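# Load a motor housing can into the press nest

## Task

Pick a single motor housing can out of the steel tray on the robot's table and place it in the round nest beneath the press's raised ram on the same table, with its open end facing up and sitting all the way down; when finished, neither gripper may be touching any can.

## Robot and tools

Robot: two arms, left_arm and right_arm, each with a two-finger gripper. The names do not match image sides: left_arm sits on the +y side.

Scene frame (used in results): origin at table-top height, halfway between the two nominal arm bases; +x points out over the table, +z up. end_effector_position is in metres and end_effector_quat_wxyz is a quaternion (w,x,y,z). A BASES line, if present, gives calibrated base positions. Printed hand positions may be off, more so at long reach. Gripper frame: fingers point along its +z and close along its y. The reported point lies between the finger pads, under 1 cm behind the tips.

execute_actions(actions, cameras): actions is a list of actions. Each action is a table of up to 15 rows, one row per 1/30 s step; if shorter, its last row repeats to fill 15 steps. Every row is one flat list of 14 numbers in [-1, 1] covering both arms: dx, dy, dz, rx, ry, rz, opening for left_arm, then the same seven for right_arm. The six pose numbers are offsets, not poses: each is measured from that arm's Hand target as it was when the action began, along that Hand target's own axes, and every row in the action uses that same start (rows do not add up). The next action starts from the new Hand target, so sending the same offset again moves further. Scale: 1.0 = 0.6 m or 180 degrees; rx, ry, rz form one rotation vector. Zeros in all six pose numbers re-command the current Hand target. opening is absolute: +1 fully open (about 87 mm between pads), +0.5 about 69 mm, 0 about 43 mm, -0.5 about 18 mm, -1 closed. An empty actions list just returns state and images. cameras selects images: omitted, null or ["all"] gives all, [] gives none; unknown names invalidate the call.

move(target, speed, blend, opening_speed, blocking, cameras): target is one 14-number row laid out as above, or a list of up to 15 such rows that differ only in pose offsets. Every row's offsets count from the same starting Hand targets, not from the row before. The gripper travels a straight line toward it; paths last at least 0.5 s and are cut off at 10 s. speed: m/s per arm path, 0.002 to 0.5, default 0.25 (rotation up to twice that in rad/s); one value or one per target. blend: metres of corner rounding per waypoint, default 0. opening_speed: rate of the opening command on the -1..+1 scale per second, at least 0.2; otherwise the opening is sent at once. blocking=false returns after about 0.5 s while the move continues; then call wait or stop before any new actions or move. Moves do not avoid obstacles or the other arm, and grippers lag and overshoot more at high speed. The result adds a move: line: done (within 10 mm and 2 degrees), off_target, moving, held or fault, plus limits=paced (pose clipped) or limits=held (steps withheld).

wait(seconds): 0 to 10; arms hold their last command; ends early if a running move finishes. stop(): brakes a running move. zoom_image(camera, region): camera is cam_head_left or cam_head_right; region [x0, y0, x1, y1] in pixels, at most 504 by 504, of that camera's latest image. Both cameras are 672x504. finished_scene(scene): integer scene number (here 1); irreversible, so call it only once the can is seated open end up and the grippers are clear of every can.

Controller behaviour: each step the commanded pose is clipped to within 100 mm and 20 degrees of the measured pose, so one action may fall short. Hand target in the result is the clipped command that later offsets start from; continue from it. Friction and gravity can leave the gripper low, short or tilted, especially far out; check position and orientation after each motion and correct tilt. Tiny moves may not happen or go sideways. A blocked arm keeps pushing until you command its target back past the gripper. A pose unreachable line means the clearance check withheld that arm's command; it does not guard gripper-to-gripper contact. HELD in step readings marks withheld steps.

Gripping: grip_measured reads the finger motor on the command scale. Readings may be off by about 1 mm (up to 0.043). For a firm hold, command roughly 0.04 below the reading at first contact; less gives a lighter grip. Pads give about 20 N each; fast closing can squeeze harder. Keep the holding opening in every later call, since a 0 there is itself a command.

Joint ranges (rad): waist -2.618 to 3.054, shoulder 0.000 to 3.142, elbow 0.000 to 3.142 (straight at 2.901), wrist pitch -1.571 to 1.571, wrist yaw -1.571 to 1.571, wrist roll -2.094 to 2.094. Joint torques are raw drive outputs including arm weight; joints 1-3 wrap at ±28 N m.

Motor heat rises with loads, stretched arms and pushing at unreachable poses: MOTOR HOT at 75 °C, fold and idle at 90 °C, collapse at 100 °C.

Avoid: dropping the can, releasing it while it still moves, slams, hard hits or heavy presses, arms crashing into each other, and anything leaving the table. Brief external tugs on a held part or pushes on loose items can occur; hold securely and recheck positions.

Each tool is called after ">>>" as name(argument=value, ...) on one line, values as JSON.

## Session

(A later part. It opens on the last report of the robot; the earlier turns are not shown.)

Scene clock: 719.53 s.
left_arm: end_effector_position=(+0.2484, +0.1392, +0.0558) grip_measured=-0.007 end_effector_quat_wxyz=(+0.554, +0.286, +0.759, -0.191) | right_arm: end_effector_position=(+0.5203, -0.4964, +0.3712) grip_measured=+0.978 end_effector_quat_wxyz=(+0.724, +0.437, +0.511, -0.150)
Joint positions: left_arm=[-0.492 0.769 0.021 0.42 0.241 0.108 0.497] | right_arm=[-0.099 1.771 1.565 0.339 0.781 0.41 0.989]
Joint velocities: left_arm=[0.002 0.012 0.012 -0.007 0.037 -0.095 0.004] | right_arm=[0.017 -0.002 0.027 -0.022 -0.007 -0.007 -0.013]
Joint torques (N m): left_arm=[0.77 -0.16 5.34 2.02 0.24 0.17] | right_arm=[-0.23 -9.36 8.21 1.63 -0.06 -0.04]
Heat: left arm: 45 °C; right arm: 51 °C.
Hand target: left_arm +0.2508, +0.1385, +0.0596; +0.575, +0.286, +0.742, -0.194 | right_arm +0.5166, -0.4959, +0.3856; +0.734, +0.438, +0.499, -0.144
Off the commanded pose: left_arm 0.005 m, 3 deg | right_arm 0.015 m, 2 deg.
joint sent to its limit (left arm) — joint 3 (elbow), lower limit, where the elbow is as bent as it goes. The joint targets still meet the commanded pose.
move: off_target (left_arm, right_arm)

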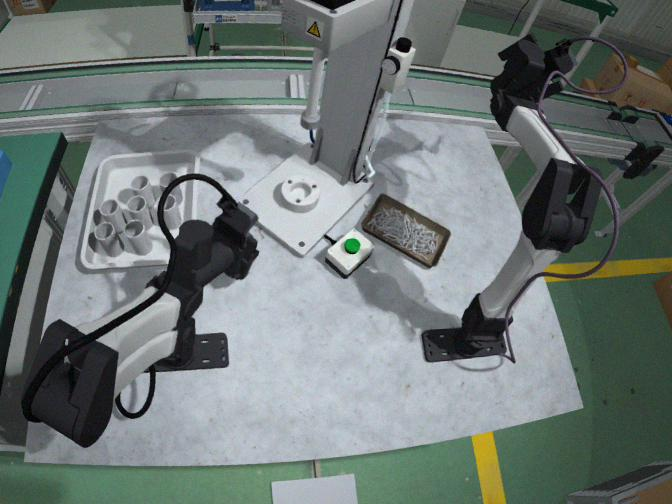

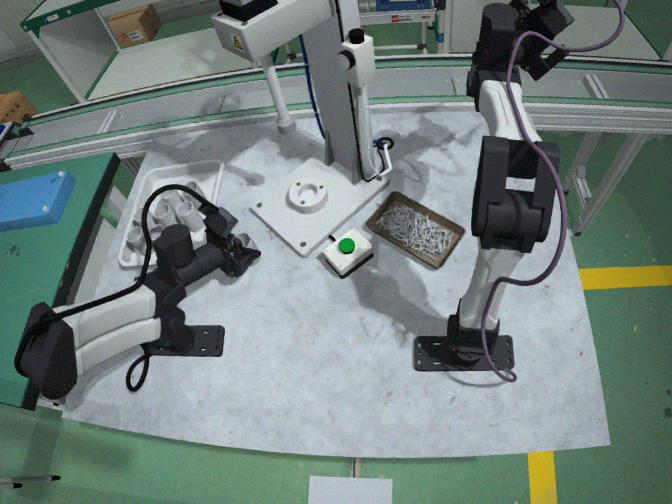

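>>> move(target=[0.0,0,0,0,0,0,0.005,0,0,0,0,0,0,1], opening_speed=0.2)

>>> zoom_image(camera="cam_head_right", region=[200, 180, 290, 250])

>>> move(target=[0.0,0,0,0,0,0,0.015,0,0,0,0,0,0,1], opening_speed=0.2)

>>> zoom_image(camera="cam_head_right", region=[200, 180, 290, 250])

Scene clock: 724.23 s.
left_arm: end_effector_position=(+0.2486, +0.1390, +0.0564) grip_measured=+0.005 end_effector_quat_wxyz=(+0.555, +0.286, +0.758, -0.192) | right_arm: end_effector_position=(+0.5203, -0.4964, +0.3712) grip_measured=+0.978 end_effector_quat_wxyz=(+0.724, +0.437, +0.511, -0.150)
Joint positions: left_arm=[-0.492 0.769 0.021 0.422 0.241 0.108 0.503] | right_arm=[-0.099 1.771 1.565 0.339 0.781 0.41 0.989]
Joint velocities: left_arm=[-0.007 0.012 -0.002 -0.007 -0.022 0.022 -0.001] | right_arm=[0.007 -0.017 -0.022 0.007 -0.007 0.022 -0.003]
Joint torques (N m): left_arm=[0.81 0.02 5.24 2.01 0.26 0.17] | right_arm=[-0.23 -9.35 8.21 1.63 -0.06 -0.04]
Heat: left arm: 45 °C; right arm: 51 °C.
Hand target: left_arm +0.2509, +0.1385, +0.0597; +0.575, +0.286, +0.742, -0.194 | right_arm +0.5166, -0.4959, +0.3856; +0.734, +0.438, +0.499, -0.144
Off the commanded pose: left_arm 0.004 m, 3 deg | right_arm 0.015 m, 2 deg.
joint sent to its limit (left arm) — joint 3 (elbow), lower limit, where the elbow is as bent as it goes. The joint targets still meet the commanded pose.
move: off_target (left_arm, right_arm)

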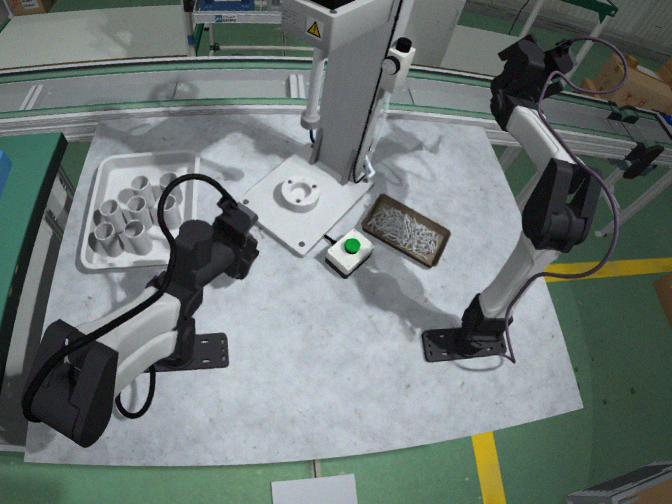

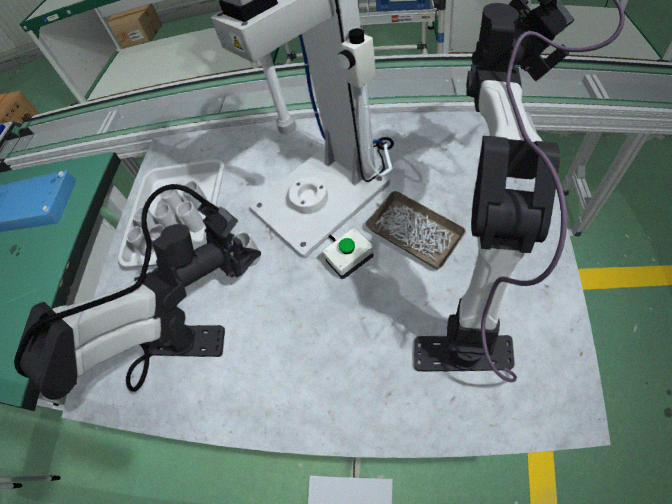

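Scaled by 5.600.

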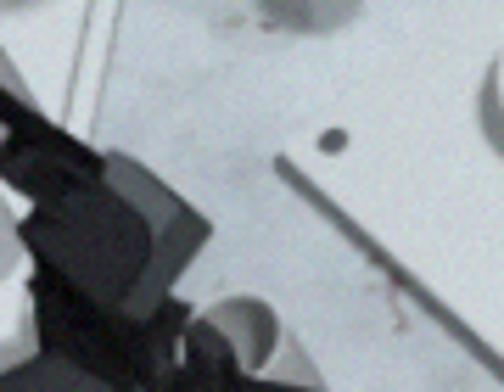

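Scene clock: 724.93 s.
left_arm: end_effector_position=(+0.2509, +0.1373, +0.0620) grip_measured=+0.015 end_effector_quat_wxyz=(+0.564, +0.286, +0.750, -0.194) | right_arm: end_effector_position=(+0.5203, -0.4964, +0.3712) grip_measured=+0.978 end_effector_quat_wxyz=(+0.724, +0.437, +0.511, -0.150)
Joint positions: left_arm=[-0.492 0.769 0.021 0.447 0.244 0.109 0.507] | right_arm=[-0.099 1.771 1.565 0.339 0.781 0.41 0.989]
Joint velocities: left_arm=[-0.027 -0.007 -0.007 -0.037 -0.022 -0.022 0.004] | right_arm=[-0.007 0.012 -0.002 -0.007 -0.051 -0.007 0.003]
Joint torques (N m): left_arm=[0.76 0.38 5.38 1.76 0.2 0.15] | right_arm=[-0.23 -9.36 8.21 1.63 -0.06 -0.04]
Heat: left arm: 45 °C; right arm: 51 °C.
Hand target: left_arm +0.2508, +0.1385, +0.0596; +0.575, +0.286, +0.742, -0.194 | right_arm +0.5166, -0.4959, +0.3856; +0.734, +0.438, +0.499, -0.144
Off the commanded pose: left_arm 0.003 m, 2 deg | right_arm 0.015 m, 2 deg.
joint sent to its limit (left arm) — joint 3 (elbow), lower limit, where the elbow is as bent as it goes. The joint targets still meet the commanded pose.
move: off_target (right_arm)

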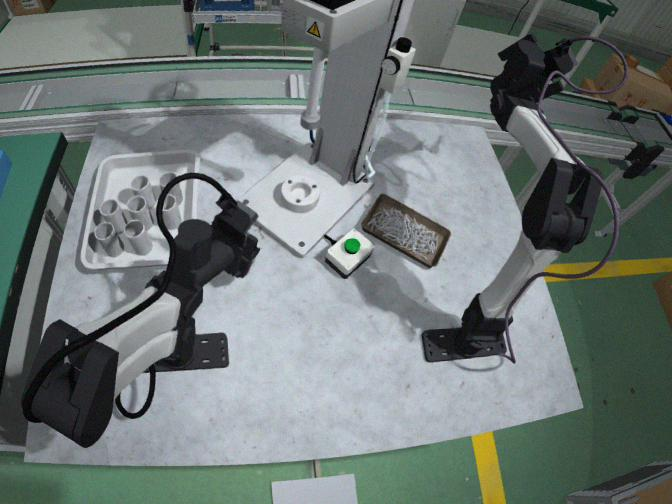

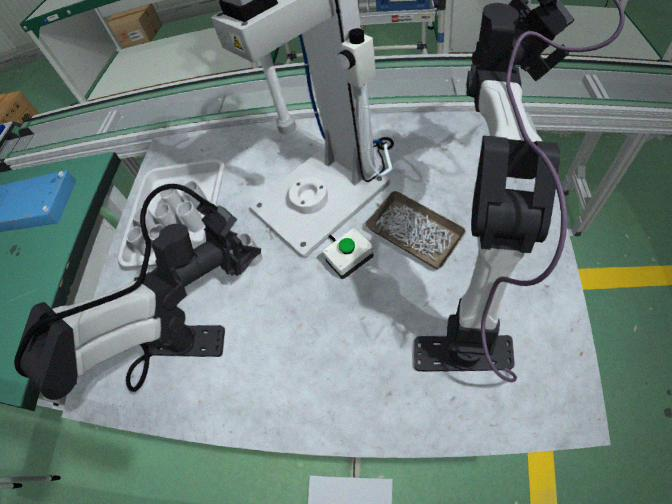

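Scaled by 5.600.

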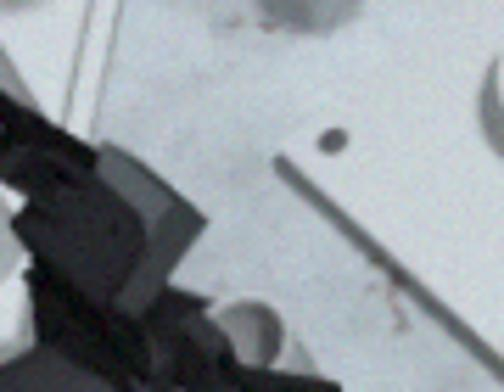

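>>> move(target=[0.0,0,0,0,0,0,0.6,0,0,0,0,0,0,1], opening_speed=0.4, cameras=["cam_head_right"])

>>> zoom_image(camera="cam_head_right", region=[200, 200, 290, 270])

Scene clock: 729.03 s.
left_arm: end_effector_position=(+0.2510, +0.1373, +0.0622) grip_measured=+0.600 end_effector_quat_wxyz=(+0.565, +0.286, +0.749, -0.194) | right_arm: end_effector_position=(+0.5203, -0.4964, +0.3712) grip_measured=+0.978 end_effector_quat_wxyz=(+0.724, +0.437, +0.511, -0.150)
Joint positions: left_arm=[-0.492 0.769 0.021 0.449 0.244 0.109 0.8] | right_arm=[-0.099 1.771 1.565 0.339 0.781 0.41 0.989]
Joint velocities: left_arm=[0.007 -0.002 -0.007 -0.051 -0.081 -0.051 -0.002] | right_arm=[-0.007 0.012 0.017 0.007 -0.007 -0.022 0.003]
Joint torques (N m): left_arm=[0.84 0.32 5.33 1.77 0.26 0.17] | right_arm=[-0.21 -9.36 8.21 1.63 -0.06 -0.04]
Heat: left arm: 45 °C; right arm: 51 °C.
Hand target: left_arm +0.2508, +0.1386, +0.0596; +0.575, +0.286, +0.742, -0.194 | right_arm +0.5166, -0.4959, +0.3856; +0.734, +0.438, +0.499, -0.144
Off the commanded pose: left_arm 0.003 m, 1 deg | right_arm 0.015 m, 2 deg.
joint sent to its limit (left arm) — joint 3 (elbow), lower limit, where the elbow is as bent as it goes. The joint targets still meet the commanded pose.
move: off_target (right_arm)
Images, in order (width x height): cam_head_right 672x504.

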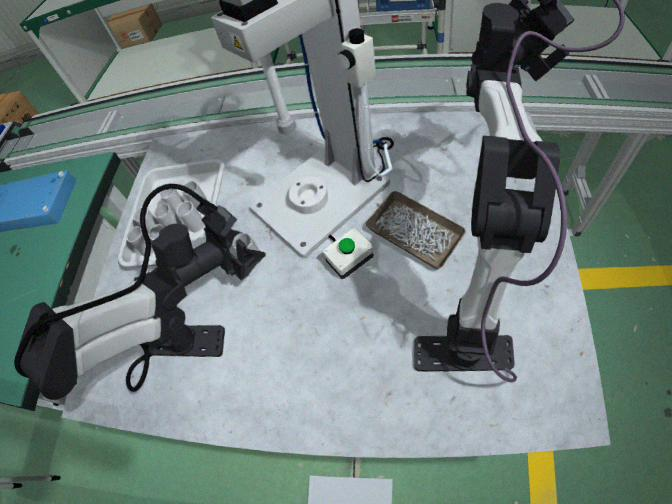

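Scaled by 5.600.

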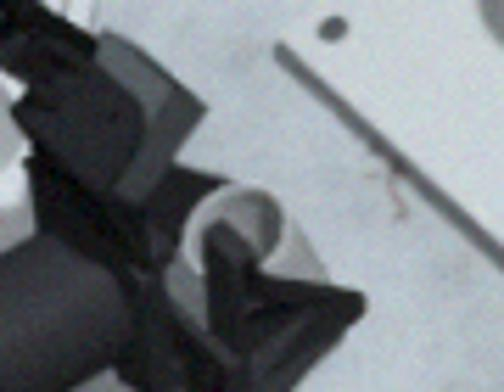

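>>> move(target=[0.044,0,0.005,0,0,0,0.6,0,0,0,0,0,0,1], speed=0.05, cameras=["cam_head_right"])

>>> zoom_image(camera="cam_head_right", region=[200, 200, 290, 270])

Scene clock: 732.77 s.
left_arm: end_effector_position=(+0.2497, +0.1414, +0.0350) grip_measured=+0.600 end_effector_quat_wxyz=(+0.526, +0.297, +0.775, -0.187) | right_arm: end_effector_position=(+0.5203, -0.4964, +0.3712) grip_measured=+0.978 end_effector_quat_wxyz=(+0.724, +0.437, +0.511, -0.150)
Joint positions: left_arm=[-0.467 0.93 0.021 0.508 0.271 0.138 0.8] | right_arm=[-0.099 1.771 1.565 0.339 0.781 0.41 0.989]
Joint velocities: left_arm=[0.002 0.002 0.017 -0.022 -0.007 -0.007 0.005] | right_arm=[0.007 -0.007 -0.017 -0.022 0.022 0.051 0.013]
Joint torques (N m): left_arm=[0.65 -0.34 4.79 1.72 0.26 0.16] | right_arm=[-0.23 -9.36 8.21 1.63 -0.06 -0.04]
Heat: left arm: 45 °C; right arm: 51 °C.
Hand target: left_arm +0.2489, +0.1423, +0.0328; +0.575, +0.285, +0.742, -0.194 | right_arm +0.5166, -0.4959, +0.3856; +0.734, +0.438, +0.499, -0.144
Off the commanded pose: left_arm 0.002 m, 7 deg | right_arm 0.015 m, 2 deg.
joint sent to its limit (left arm) — joint 3 (elbow), lower limit, where the elbow is as bent as it goes. The joint targets are off in orientation, not in position.
move: off_target (left_arm, right_arm)
Images, in order (width x height): cam_head_right 672x504.

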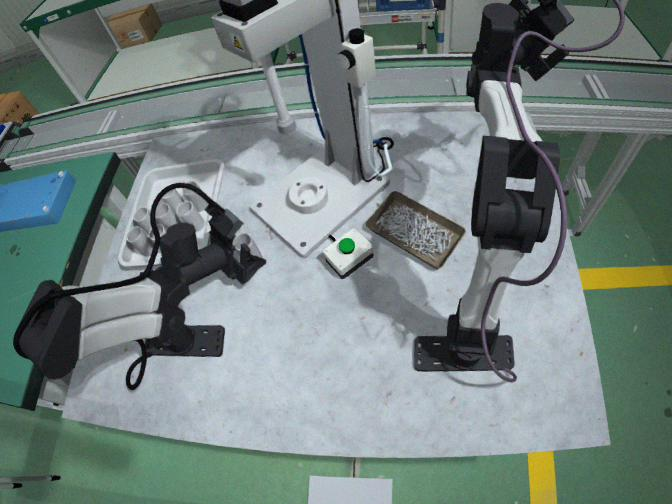

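Scaled by 5.600.

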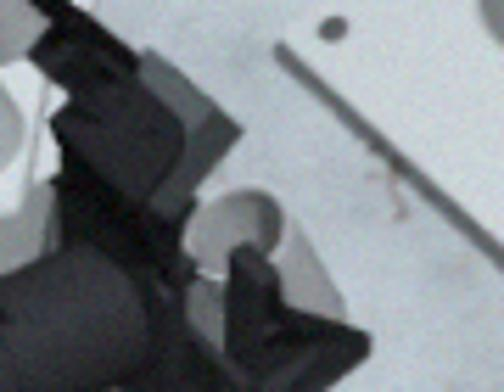

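>>> move(target=[0,0,0,0,0,0,-0.2,0,0,0,0,0,0,1], opening_speed=0.35, cameras=["cam_head_right"])

>>> zoom_image(camera="cam_head_right", region=[200, 200, 290, 270])

Scene clock: 741.30 s.
left_arm: end_effector_position=(+0.2494, +0.1407, +0.0354) grip_measured=+0.000 end_effector_quat_wxyz=(+0.526, +0.299, +0.774, -0.189) | right_arm: end_effector_position=(+0.5203, -0.4964, +0.3712) grip_measured=+0.978 end_effector_quat_wxyz=(+0.724, +0.437, +0.511, -0.150)
Joint positions: left_arm=[-0.467 0.93 0.021 0.509 0.276 0.138 0.5] | right_arm=[-0.099 1.771 1.565 0.339 0.781 0.41 0.989]
Joint velocities: left_arm=[0.007 0.007 0.007 -0.037 0.007 -0.051 0.004] | right_arm=[-0.012 0.017 -0.022 -0.037 -0.007 0.037 -0.018]
Joint torques (N m): left_arm=[0.84 -0.36 4.85 1.73 0.24 0.14] | right_arm=[-0.23 -9.36 8.21 1.63 -0.06 -0.04]
Heat: left arm: 44 °C; right arm: 51 °C.
Hand target: left_arm +0.2489, +0.1423, +0.0329; +0.575, +0.285, +0.742, -0.194 | right_arm +0.5166, -0.4959, +0.3856; +0.734, +0.438, +0.499, -0.144
Off the commanded pose: left_arm 0.003 m, 7 deg | right_arm 0.015 m, 2 deg.
joint sent to its limit (left arm) — joint 3 (elbow), lower limit, where the elbow is as bent as it goes. The joint targets are off in orientation, not in position.
move: off_target (left_arm, right_arm)
Images, in order (width x height): cam_head_right 672x504.

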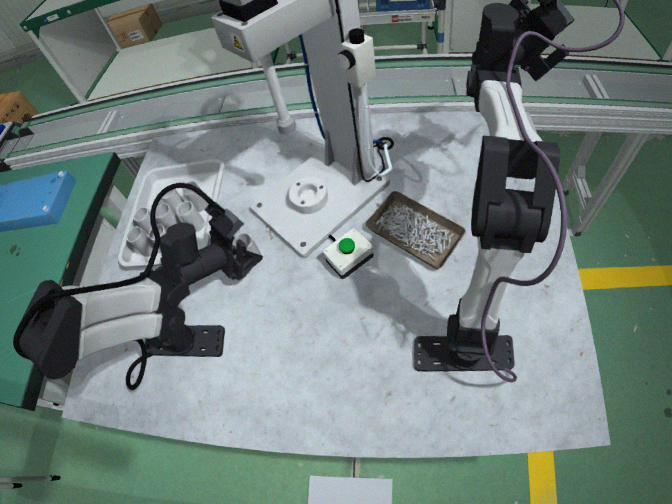

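Scaled by 5.600.

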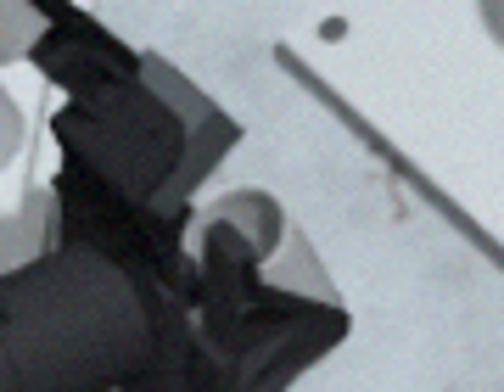

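>>> move(target=[-0.0995,0.0015,-0.0276,0,0.028,0,-0.2,0,0,0,0,0,0,1], speed=0.08, cameras=["cam_head_right"])

>>> zoom_image(camera="cam_head_right", region=[200, 180, 290, 250])

Scene clock: 747.23 s.
left_arm: end_effector_position=(+0.2390, +0.1451, +0.0730) grip_measured=+0.000 end_effector_quat_wxyz=(+0.517, +0.298, +0.782, -0.179) | right_arm: end_effector_position=(+0.5203, -0.4964, +0.3712) grip_measured=+0.978 end_effector_quat_wxyz=(+0.724, +0.437, +0.511, -0.150)
Joint positions: left_arm=[-0.496 0.623 0.161 0.037 0.233 0.135 0.5] | right_arm=[-0.099 1.771 1.565 0.339 0.781 0.41 0.989]
Joint velocities: left_arm=[0.012 -0.012 -0.012 0.051 -0.066 -0.022 -0.001] | right_arm=[-0.012 -0.007 -0.012 -0.066 -0.066 -0.037 -0.034]
Joint torques (N m): left_arm=[-0.49 -1.1 9.69 1.74 0.1 -0.08] | right_arm=[-0.23 -9.36 8.21 1.63 -0.06 -0.04]
Heat: left arm: 44 °C; right arm: 51 °C.
Hand target: left_arm +0.2474, +0.1404, +0.0956; +0.542, +0.293, +0.767, -0.182 | right_arm +0.5166, -0.4959, +0.3856; +0.734, +0.438, +0.499, -0.144
Off the commanded pose: left_arm 0.024 m, 3 deg | right_arm 0.015 m, 2 deg.
move: off_target (left_arm, right_arm)
Images, in order (width x height): cam_head_right 672x504.

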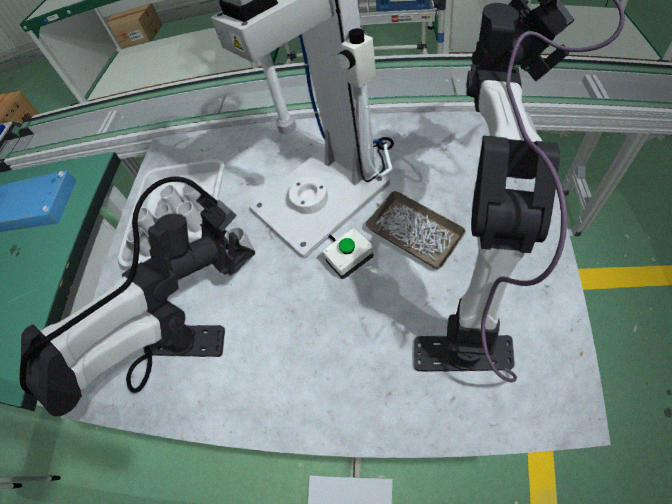

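Scaled by 5.600.

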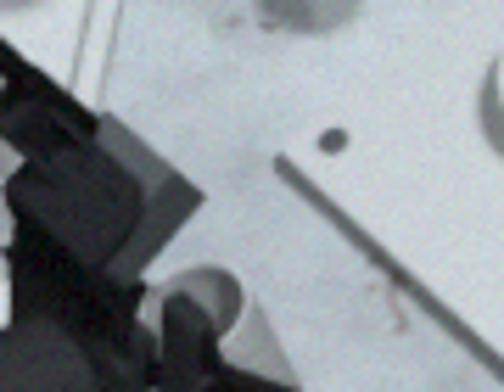

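>>> move(target=[[-0.110,-0.002,0.119,0,0,0,-0.2,0,0,0,0,0,0,1],[-0.166,0.014,0.2445,0,0,0,-0.2,0,0,0,0,0,0,1]], speed=0.1, blend=0.02)

>>> zoom_image(camera="cam_head_right", region=[240, 130, 360, 220])

Scene clock: 754.23 s.
left_arm: end_effector_position=(+0.3721, +0.0435, +0.1124) grip_measured=+0.000 end_effector_quat_wxyz=(+0.514, +0.300, +0.784, -0.178) | right_arm: end_effector_position=(+0.5203, -0.4964, +0.3712) grip_measured=+0.978 end_effector_quat_wxyz=(+0.724, +0.437, +0.511, -0.150)
Joint positions: left_arm=[-0.619 1.49 0.737 0.329 0.12 0.086 0.5] | right_arm=[-0.099 1.771 1.565 0.339 0.781 0.41 0.989]
Joint velocities: left_arm=[-0.002 -0.002 0.007 0.007 -0.007 0.022 -0.001] | right_arm=[0.002 -0.007 0.002 0.007 0.037 -0.066 0.008]
Joint torques (N m): left_arm=[-0.65 -5.94 9.1 1.96 0.03 -0.1] | right_arm=[-0.23 -9.36 8.23 1.63 -0.06 -0.04]
Heat: left arm: 45 °C; right arm: 51 °C.
Hand target: left_arm +0.3849, +0.0331, +0.1333; +0.541, +0.292, +0.767, -0.184 | right_arm +0.5166, -0.4959, +0.3856; +0.734, +0.438, +0.499, -0.144
Off the commanded pose: left_arm 0.030 m, 4 deg | right_arm 0.015 m, 2 deg.
move: off_target (left_arm, right_arm)

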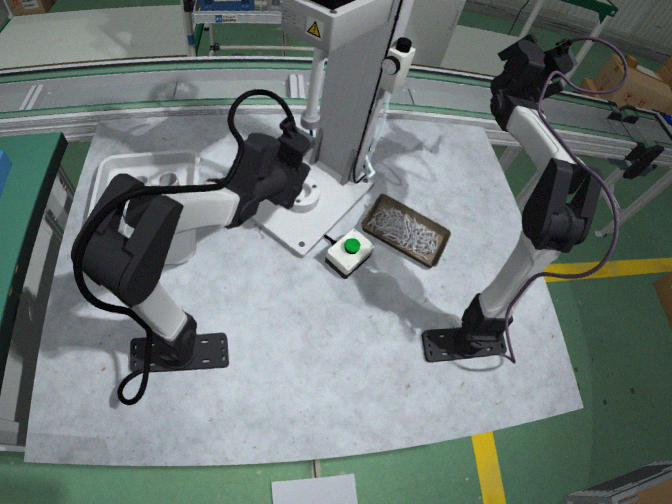

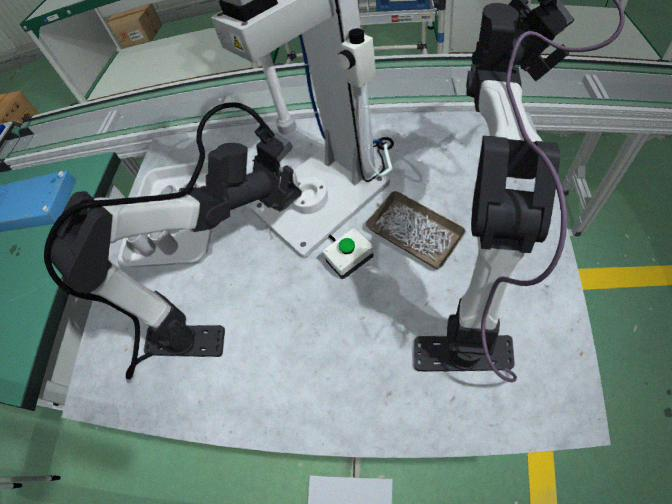

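Scaled by 4.200.

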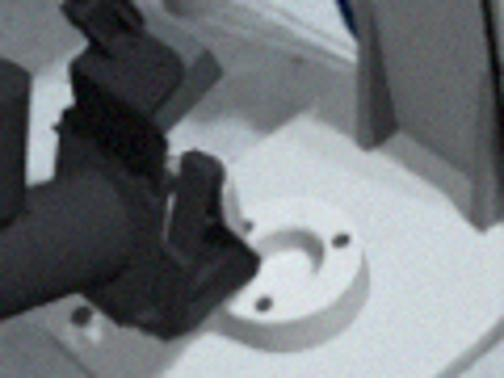

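>>> move(target=[-0.012,0.0,0.0675,0,-0.011,0,-0.2,0,0,0,0,0,0,1], speed=0.06)

>>> zoom_image(camera="cam_head_right", region=[270, 150, 350, 220])

>>> zoom_image(camera="cam_head_left", region=[260, 140, 350, 220])

Scene clock: 759.93 s.
left_arm: end_effector_position=(+0.4005, +0.0247, +0.0961) grip_measured=+0.000 end_effector_quat_wxyz=(+0.516, +0.288, +0.787, -0.178) | right_arm: end_effector_position=(+0.5203, -0.4964, +0.3712) grip_measured=+0.978 end_effector_quat_wxyz=(+0.724, +0.437, +0.511, -0.150)
Joint positions: left_arm=[-0.626 1.657 0.823 0.415 0.099 0.063 0.5] | right_arm=[-0.099 1.771 1.565 0.339 0.781 0.41 0.989]
Joint velocities: left_arm=[-0.012 -0.002 0.002 -0.095 0.007 0.022 0.004] | right_arm=[0.002 0.007 0.007 0.022 0.081 0.007 -0.024]
Joint torques (N m): left_arm=[-1.13 -7.47 9.46 2.19 0.14 0.1] | right_arm=[-0.21 -9.36 8.21 1.63 -0.06 -0.04]
Heat: left arm: 46 °C; right arm: 51 °C.
Hand target: left_arm +0.4158, +0.0073, +0.1248; +0.554, +0.289, +0.758, -0.189 | right_arm +0.5166, -0.4959, +0.3856; +0.734, +0.438, +0.499, -0.144
Off the commanded pose: left_arm 0.038 m, 6 deg | right_arm 0.015 m, 2 deg.
move: off_target (left_arm, right_arm)

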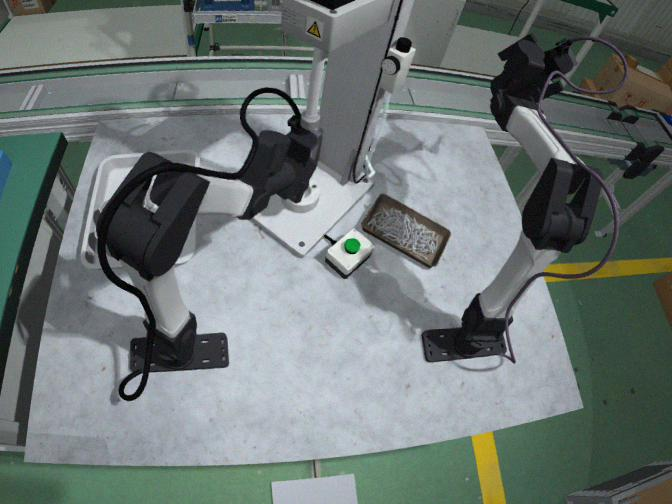

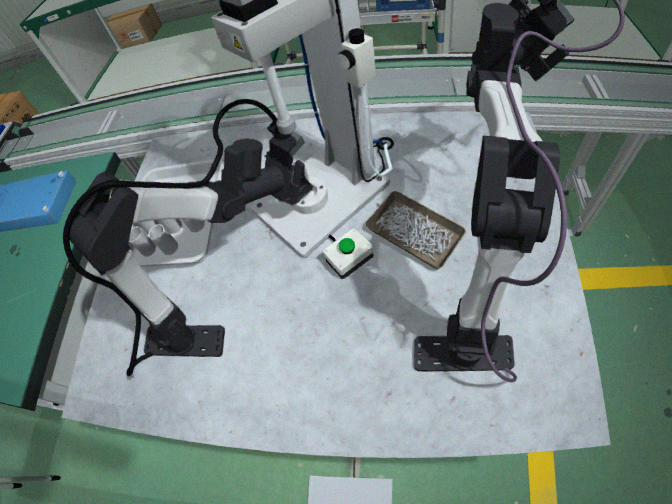

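Scaled by 6.300.

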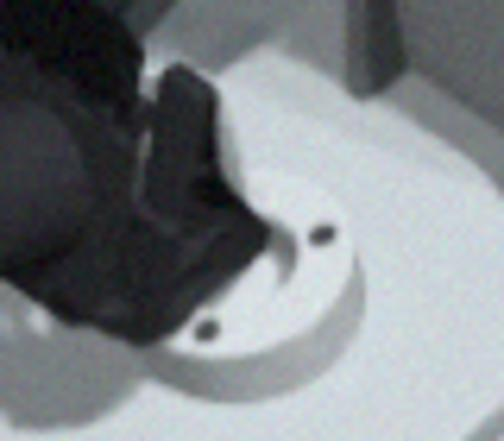

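Scaled by 5.600.

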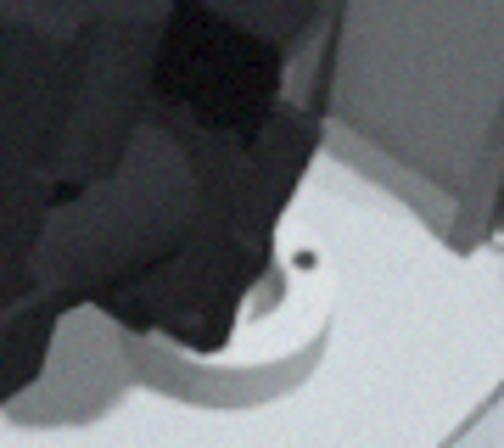

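>>> move(target=[-0.016,-0.005,0.0155,0,-0.009,0,-0.2,0,0,0,0,0,0,1], speed=0.04)

>>> zoom_image(camera="cam_head_right", region=[270, 150, 350, 220])

>>> zoom_image(camera="cam_head_left", region=[260, 140, 350, 220])

Scene clock: 776.50 s.
left_arm: end_effector_position=(+0.4085, +0.0188, +0.0985) grip_measured=+0.000 end_effector_quat_wxyz=(+0.523, +0.279, +0.786, -0.178) | right_arm: end_effector_position=(+0.5203, -0.4964, +0.3712) grip_measured=+0.978 end_effector_quat_wxyz=(+0.724, +0.437, +0.511, -0.150)
Joint positions: left_arm=[-0.632 1.687 0.851 0.434 0.084 0.048 0.5] | right_arm=[-0.099 1.771 1.565 0.339 0.781 0.41 0.989]
Joint velocities: left_arm=[0.002 0.002 -0.012 -0.066 -0.081 0.022 -0.011] | right_arm=[0.007 0.002 0.017 0.037 0.022 -0.081 0.024]
Joint torques (N m): left_arm=[-1.73 -7.83 9.61 2.24 0.21 0.24] | right_arm=[-0.23 -9.36 8.21 1.63 -0.06 -0.04]
Heat: left arm: 47 °C; right arm: 52 °C.
Hand target: left_arm +0.4228, -0.0027, +0.1306; +0.565, +0.286, +0.750, -0.194 | right_arm +0.5166, -0.4959, +0.3856; +0.734, +0.438, +0.499, -0.144
Off the commanded pose: left_arm 0.041 m, 7 deg | right_arm 0.015 m, 2 deg.
move: off_target (left_arm, right_arm)

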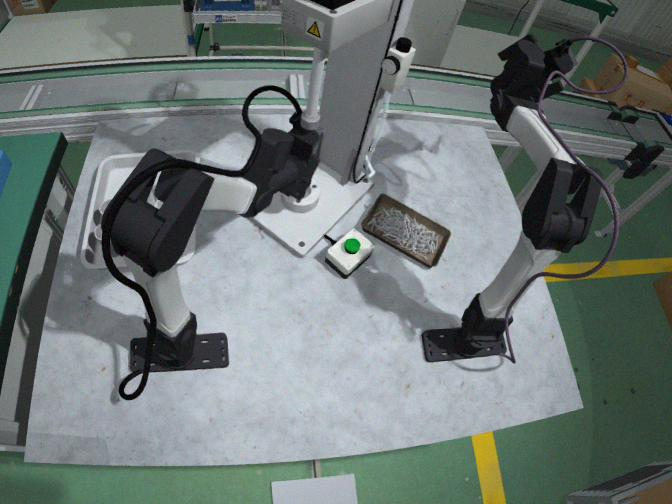

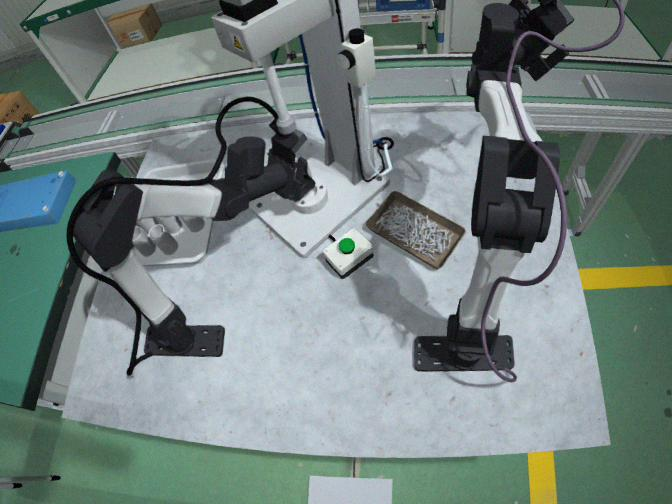

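Scaled by 6.300.

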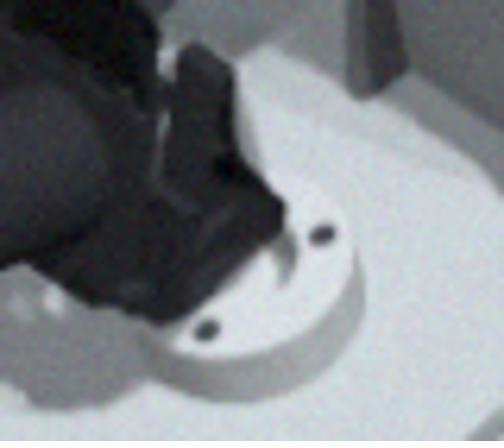

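Scaled by 5.600.

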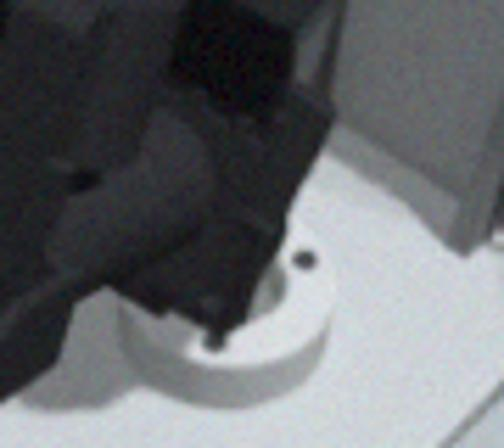

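>>> move(target=[0.019,-0.0077,0.005,0,0,0,-0.2,0,0,0,0,0,0,1], speed=0.03, cameras=["cam_head_right"])

>>> zoom_image(camera="cam_head_right", region=[270, 150, 350, 220])

Scene clock: 783.87 s.
left_arm: end_effector_position=(+0.4141, +0.0130, +0.0983) grip_measured=+0.000 end_effector_quat_wxyz=(+0.536, +0.271, +0.779, -0.181) | right_arm: end_effector_position=(+0.5203, -0.4964, +0.3712) grip_measured=+0.978 end_effector_quat_wxyz=(+0.724, +0.437, +0.511, -0.150)
Joint positions: left_arm=[-0.64 1.716 0.851 0.496 0.069 0.037 0.5] | right_arm=[-0.099 1.771 1.565 0.339 0.781 0.41 0.989]
Joint velocities: left_arm=[-0.017 -0.007 -0.027 -0.037 -0.007 -0.037 -0.001] | right_arm=[-0.012 0.002 -0.007 0.007 -0.037 0.051 -0.018]
Joint torques (N m): left_arm=[-2.04 -8.06 7.64 2.18 0.25 0.29] | right_arm=[-0.23 -9.36 8.21 1.63 -0.06 -0.04]
Heat: left arm: 47 °C; right arm: 52 °C.
Hand target: left_arm +0.4196, -0.0055, +0.1187; +0.565, +0.286, +0.750, -0.194 | right_arm +0.5166, -0.4959, +0.3856; +0.734, +0.438, +0.499, -0.144
Off the commanded pose: left_arm 0.028 m, 5 deg | right_arm 0.015 m, 2 deg.
move: off_target (left_arm, right_arm)
Images, in order (width x height): cam_head_right 672x504.

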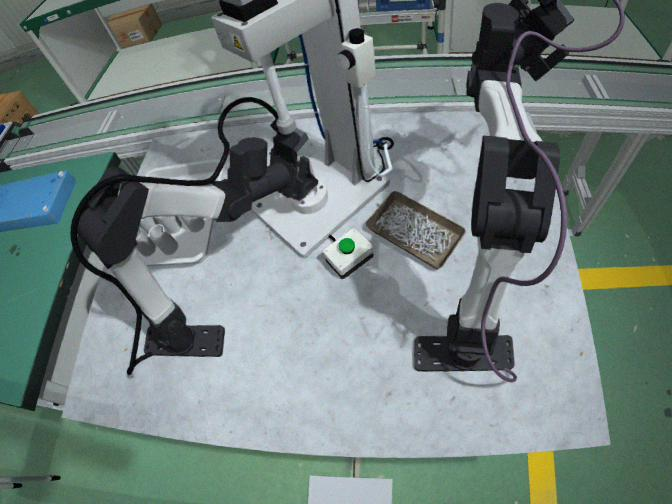

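Scaled by 6.300.

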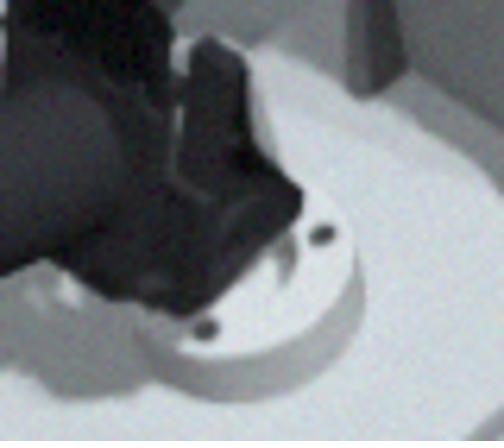

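>>> move(target=[-0.0046,-0.004,-0.0203,0,0,0,-0.2,0,0,0,0,0,0,1], speed=0.03, cameras=["cam_head_right"])

>>> zoom_image(camera="cam_head_right", region=[270, 150, 350, 220])

Scene clock: 788.03 s.
left_arm: end_effector_position=(+0.4140, +0.0126, +0.0982) grip_measured=+0.000 end_effector_quat_wxyz=(+0.536, +0.269, +0.780, -0.180) | right_arm: end_effector_position=(+0.5203, -0.4964, +0.3712) grip_measured=+0.978 end_effector_quat_wxyz=(+0.724, +0.437, +0.511, -0.150)
Joint positions: left_arm=[-0.643 1.717 0.851 0.497 0.062 0.032 0.5] | right_arm=[-0.099 1.771 1.565 0.339 0.781 0.41 0.989]
Joint velocities: left_arm=[-0.012 -0.002 -0.017 0.037 -0.051 0.007 -0.004] | right_arm=[0.002 -0.007 -0.012 -0.007 0.022 0.022 0.024]
Joint torques (N m): left_arm=[-2.24 -12.68 5.52 1.96 0.21 0.34] | right_arm=[-0.23 -9.36 8.21 1.63 -0.06 -0.04]
Heat: left arm: 47 °C; right arm: 52 °C.
Hand target: left_arm +0.4097, -0.0007, +0.1249; +0.565, +0.286, +0.750, -0.194 | right_arm +0.5166, -0.4959, +0.3856; +0.734, +0.438, +0.499, -0.144
Off the commanded pose: left_arm 0.030 m, 5 deg | right_arm 0.015 m, 2 deg.
move: off_target (left_arm, right_arm)
Images, in order (width x height): cam_head_right 672x504.

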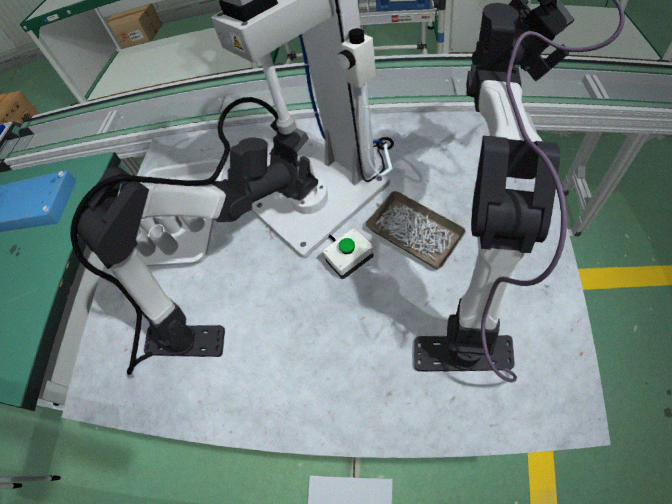

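Scaled by 6.300.

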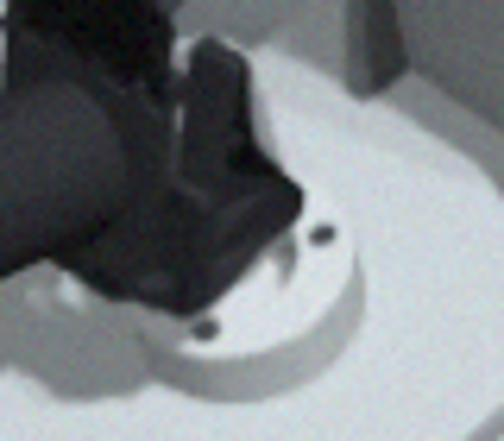

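>>> move(target=[-0.007,-0.004,-0.0203,0,0,0,-0.2,0,0,0,0,0,0,1], speed=0.03, cameras=[])

Scene clock: 790.80 s.
left_arm: end_effector_position=(+0.4026, +0.0201, +0.0964) grip_measured=+0.000 end_effector_quat_wxyz=(+0.525, +0.267, +0.789, -0.176) | right_arm: end_effector_position=(+0.5203, -0.4964, +0.3712) grip_measured=+0.978 end_effector_quat_wxyz=(+0.724, +0.437, +0.511, -0.150)
Joint positions: left_arm=[-0.647 1.671 0.819 0.455 0.051 0.024 0.5] | right_arm=[-0.099 1.771 1.565 0.339 0.781 0.41 0.989]
Joint velocities: left_arm=[-0.017 -0.022 0.002 0.022 0.022 -0.007 -0.004] | right_arm=[0.007 -0.012 0.017 -0.007 -0.051 0.007 0.008]
Joint torques (N m): left_arm=[-2.37 -13.33 5.91 2.12 0.3 0.41] | right_arm=[-0.23 -9.35 8.21 1.63 -0.06 -0.04]
Heat: left arm: 47 °C; right arm: 52 °C.
Hand target: left_arm +0.4000, +0.0039, +0.1326; +0.564, +0.286, +0.750, -0.194 | right_arm +0.5166, -0.4959, +0.3856; +0.734, +0.438, +0.499, -0.144
Off the commanded pose: left_arm 0.039 m, 7 deg | right_arm 0.015 m, 2 deg.
move: off_target (left_arm, right_arm)
No camera images: "cameras" was empty.

>>> zoom_image(camera="cam_head_right", region=[270, 150, 350, 220])

>>> execute_actions(actions=[])

>>> zoom_image(camera="cam_head_right", region=[230, 80, 350, 220])

>>> zoom_image(camera="cam_head_left", region=[230, 90, 350, 220])

Scaled by 6.300.

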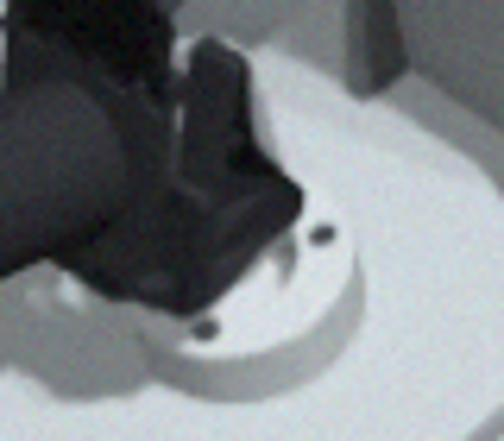

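Scene clock: 795.33 s.
left_arm: end_effector_position=(+0.4025, +0.0200, +0.0965) grip_measured=+0.000 end_effector_quat_wxyz=(+0.525, +0.267, +0.789, -0.176) | right_arm: end_effector_position=(+0.5203, -0.4964, +0.3712) grip_measured=+0.978 end_effector_quat_wxyz=(+0.724, +0.437, +0.511, -0.150)
Joint positions: left_arm=[-0.647 1.671 0.819 0.455 0.051 0.024 0.5] | right_arm=[-0.099 1.771 1.565 0.339 0.781 0.41 0.989]
Joint velocities: left_arm=[-0.012 -0.017 0.007 -0.022 0.037 0.022 0.004] | right_arm=[0.002 -0.012 -0.002 0.022 -0.022 -0.022 0.008]
Joint torques (N m): left_arm=[-2.32 -13.38 5.85 2.09 0.3 0.38] | right_arm=[-0.23 -9.36 8.21 1.63 -0.06 -0.04]
Heat: left arm: 47 °C; right arm: 52 °C.
Hand target: left_arm +0.3999, +0.0038, +0.1328; +0.565, +0.286, +0.750, -0.194 | right_arm +0.5166, -0.4959, +0.3856; +0.734, +0.438, +0.499, -0.144
Tool commands: left_gripper/opening=-0.2 right_gripper/opening=+1.0
Off the commanded pose: left_arm 0.039 m, 7 deg | right_arm 0.015 m, 2 deg.

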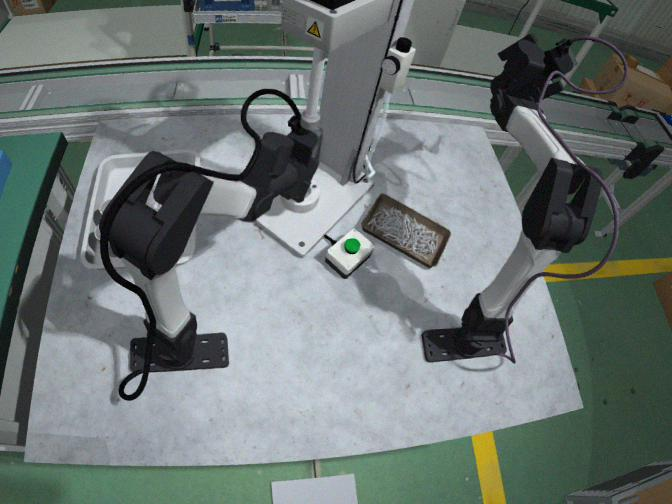

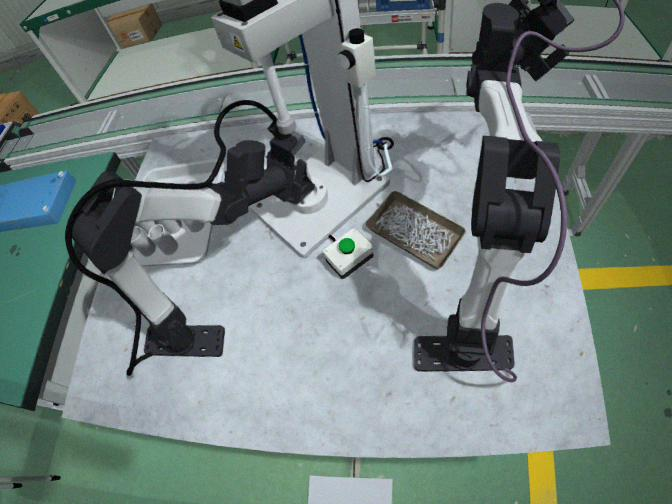

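Scaled by 3.600.

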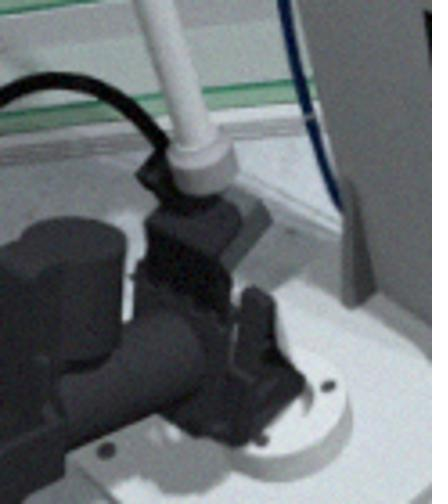

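Scaled by 3.877.

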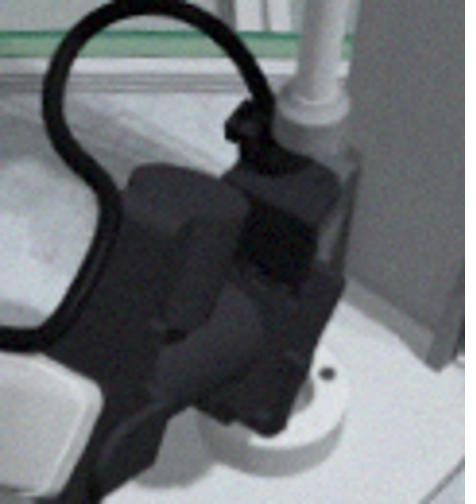

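>>> move(target=[0.052,0.0137,-0.123,0,0,0,-0.2,0,0,0,0,0,0,1], speed=0.08)

>>> zoom_image(camera="cam_head_right", region=[230, 120, 350, 240])

Scene clock: 811.90 s.
left_arm: end_effector_position=(+0.3432, +0.0615, +0.1140) grip_measured=+0.000 end_effector_quat_wxyz=(+0.549, +0.285, +0.763, -0.190) | right_arm: end_effector_position=(+0.5203, -0.4964, +0.3712) grip_measured=+0.978 end_effector_quat_wxyz=(+0.724, +0.437, +0.511, -0.150)
Joint positions: left_arm=[-0.619 1.342 0.534 0.474 0.117 0.065 0.5] | right_arm=[-0.099 1.771 1.565 0.339 0.781 0.41 0.989]
Joint velocities: left_arm=[-0.007 -0.012 -0.002 0.037 -0.007 0.007 0.001] | right_arm=[-0.017 0.002 -0.002 0.081 -0.066 0.007 0.008]
Joint torques (N m): left_arm=[0.54 -7.82 5.61 1.8 0.25 0.15] | right_arm=[-0.23 -9.36 8.21 1.63 -0.06 -0.04]
Heat: left arm: 48 °C; right arm: 52 °C.
Hand target: left_arm +0.3444, +0.0620, +0.1265; +0.565, +0.286, +0.750, -0.193 | right_arm +0.5166, -0.4959, +0.3856; +0.734, +0.438, +0.499, -0.144
Off the commanded pose: left_arm 0.010 m, 2 deg | right_arm 0.015 m, 2 deg.
move: off_target (right_arm)

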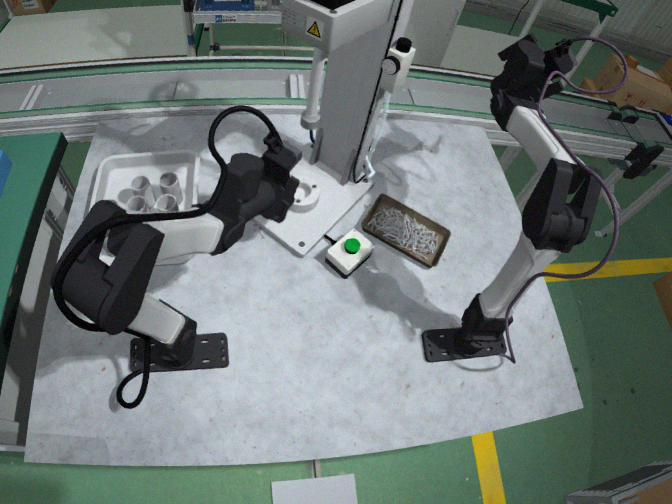

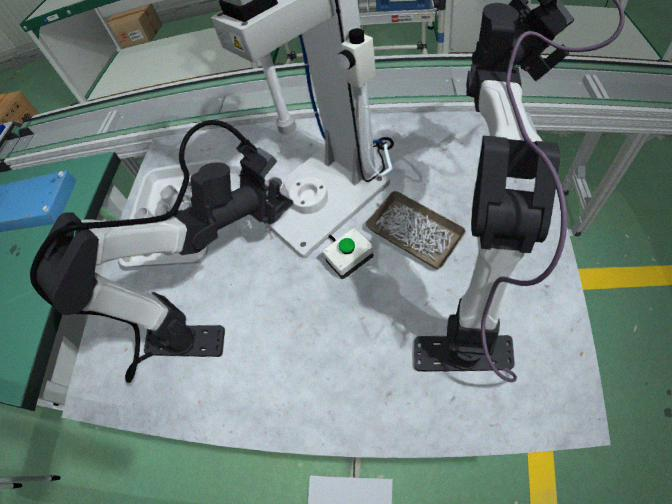

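Scaled by 4.200.

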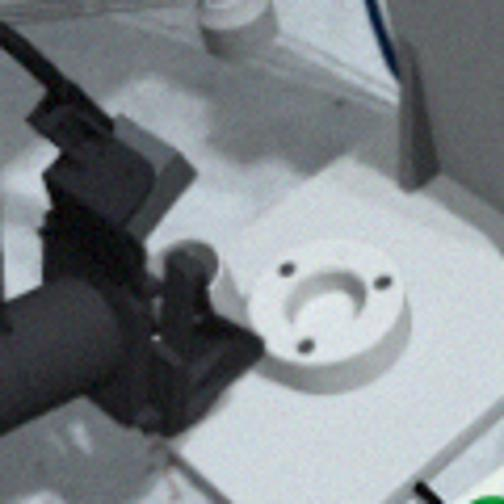

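>>> move(target=[[0.005,-0.004,-0.025,0,0,0,-0.2,0,0,0,0,0,0,1],[0.093,-0.004,0.004,0,0,0,-0.2,0,0,0,0,0,0,1]], speed=0.08, cameras=["cam_head_right"])

>>> zoom_image(camera="cam_head_right", region=[250, 150, 340, 240])

Scene clock: 818.07 s.
left_arm: end_effector_position=(+0.3298, +0.0721, +0.0670) grip_measured=+0.000 end_effector_quat_wxyz=(+0.552, +0.285, +0.760, -0.190) | right_arm: end_effector_position=(+0.5203, -0.4964, +0.3712) grip_measured=+0.978 end_effector_quat_wxyz=(+0.724, +0.437, +0.511, -0.150)
Joint positions: left_arm=[-0.61 1.451 0.359 0.766 0.126 0.069 0.5] | right_arm=[-0.099 1.771 1.565 0.339 0.781 0.41 0.989]
Joint velocities: left_arm=[-0.012 0.002 0.007 -0.007 0.022 -0.007 -0.001] | right_arm=[0.007 -0.012 -0.022 -0.051 -0.022 0.066 -0.003]
Joint torques (N m): left_arm=[0.72 -4.34 4.55 1.99 0.25 0.14] | right_arm=[-0.23 -9.36 8.21 1.63 -0.06 -0.04]
Heat: left arm: 47 °C; right arm: 52 °C.
Hand target: left_arm +0.3333, +0.0713, +0.0723; +0.565, +0.286, +0.749, -0.193 | right_arm +0.5166, -0.4959, +0.3856; +0.734, +0.438, +0.499, -0.144
Off the commanded pose: left_arm 0.007 m, 2 deg | right_arm 0.015 m, 2 deg.
move: off_target (right_arm)
Images, in order (width x height): cam_head_right 672x504.

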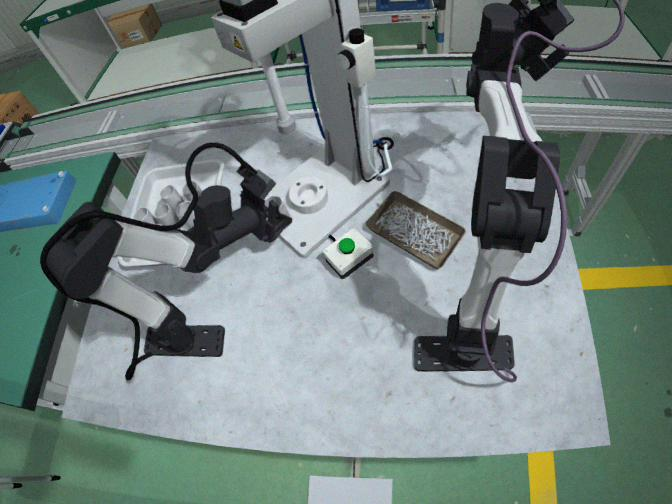

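Scaled by 5.600.

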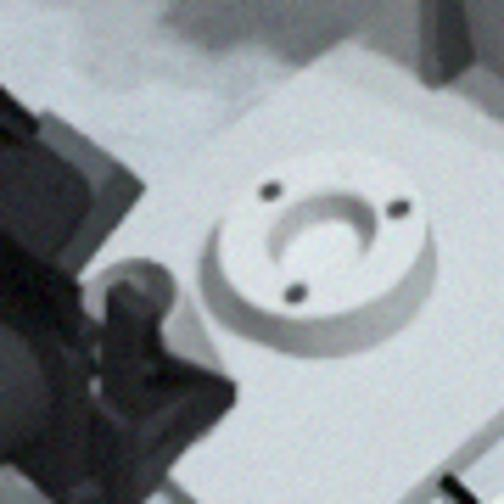

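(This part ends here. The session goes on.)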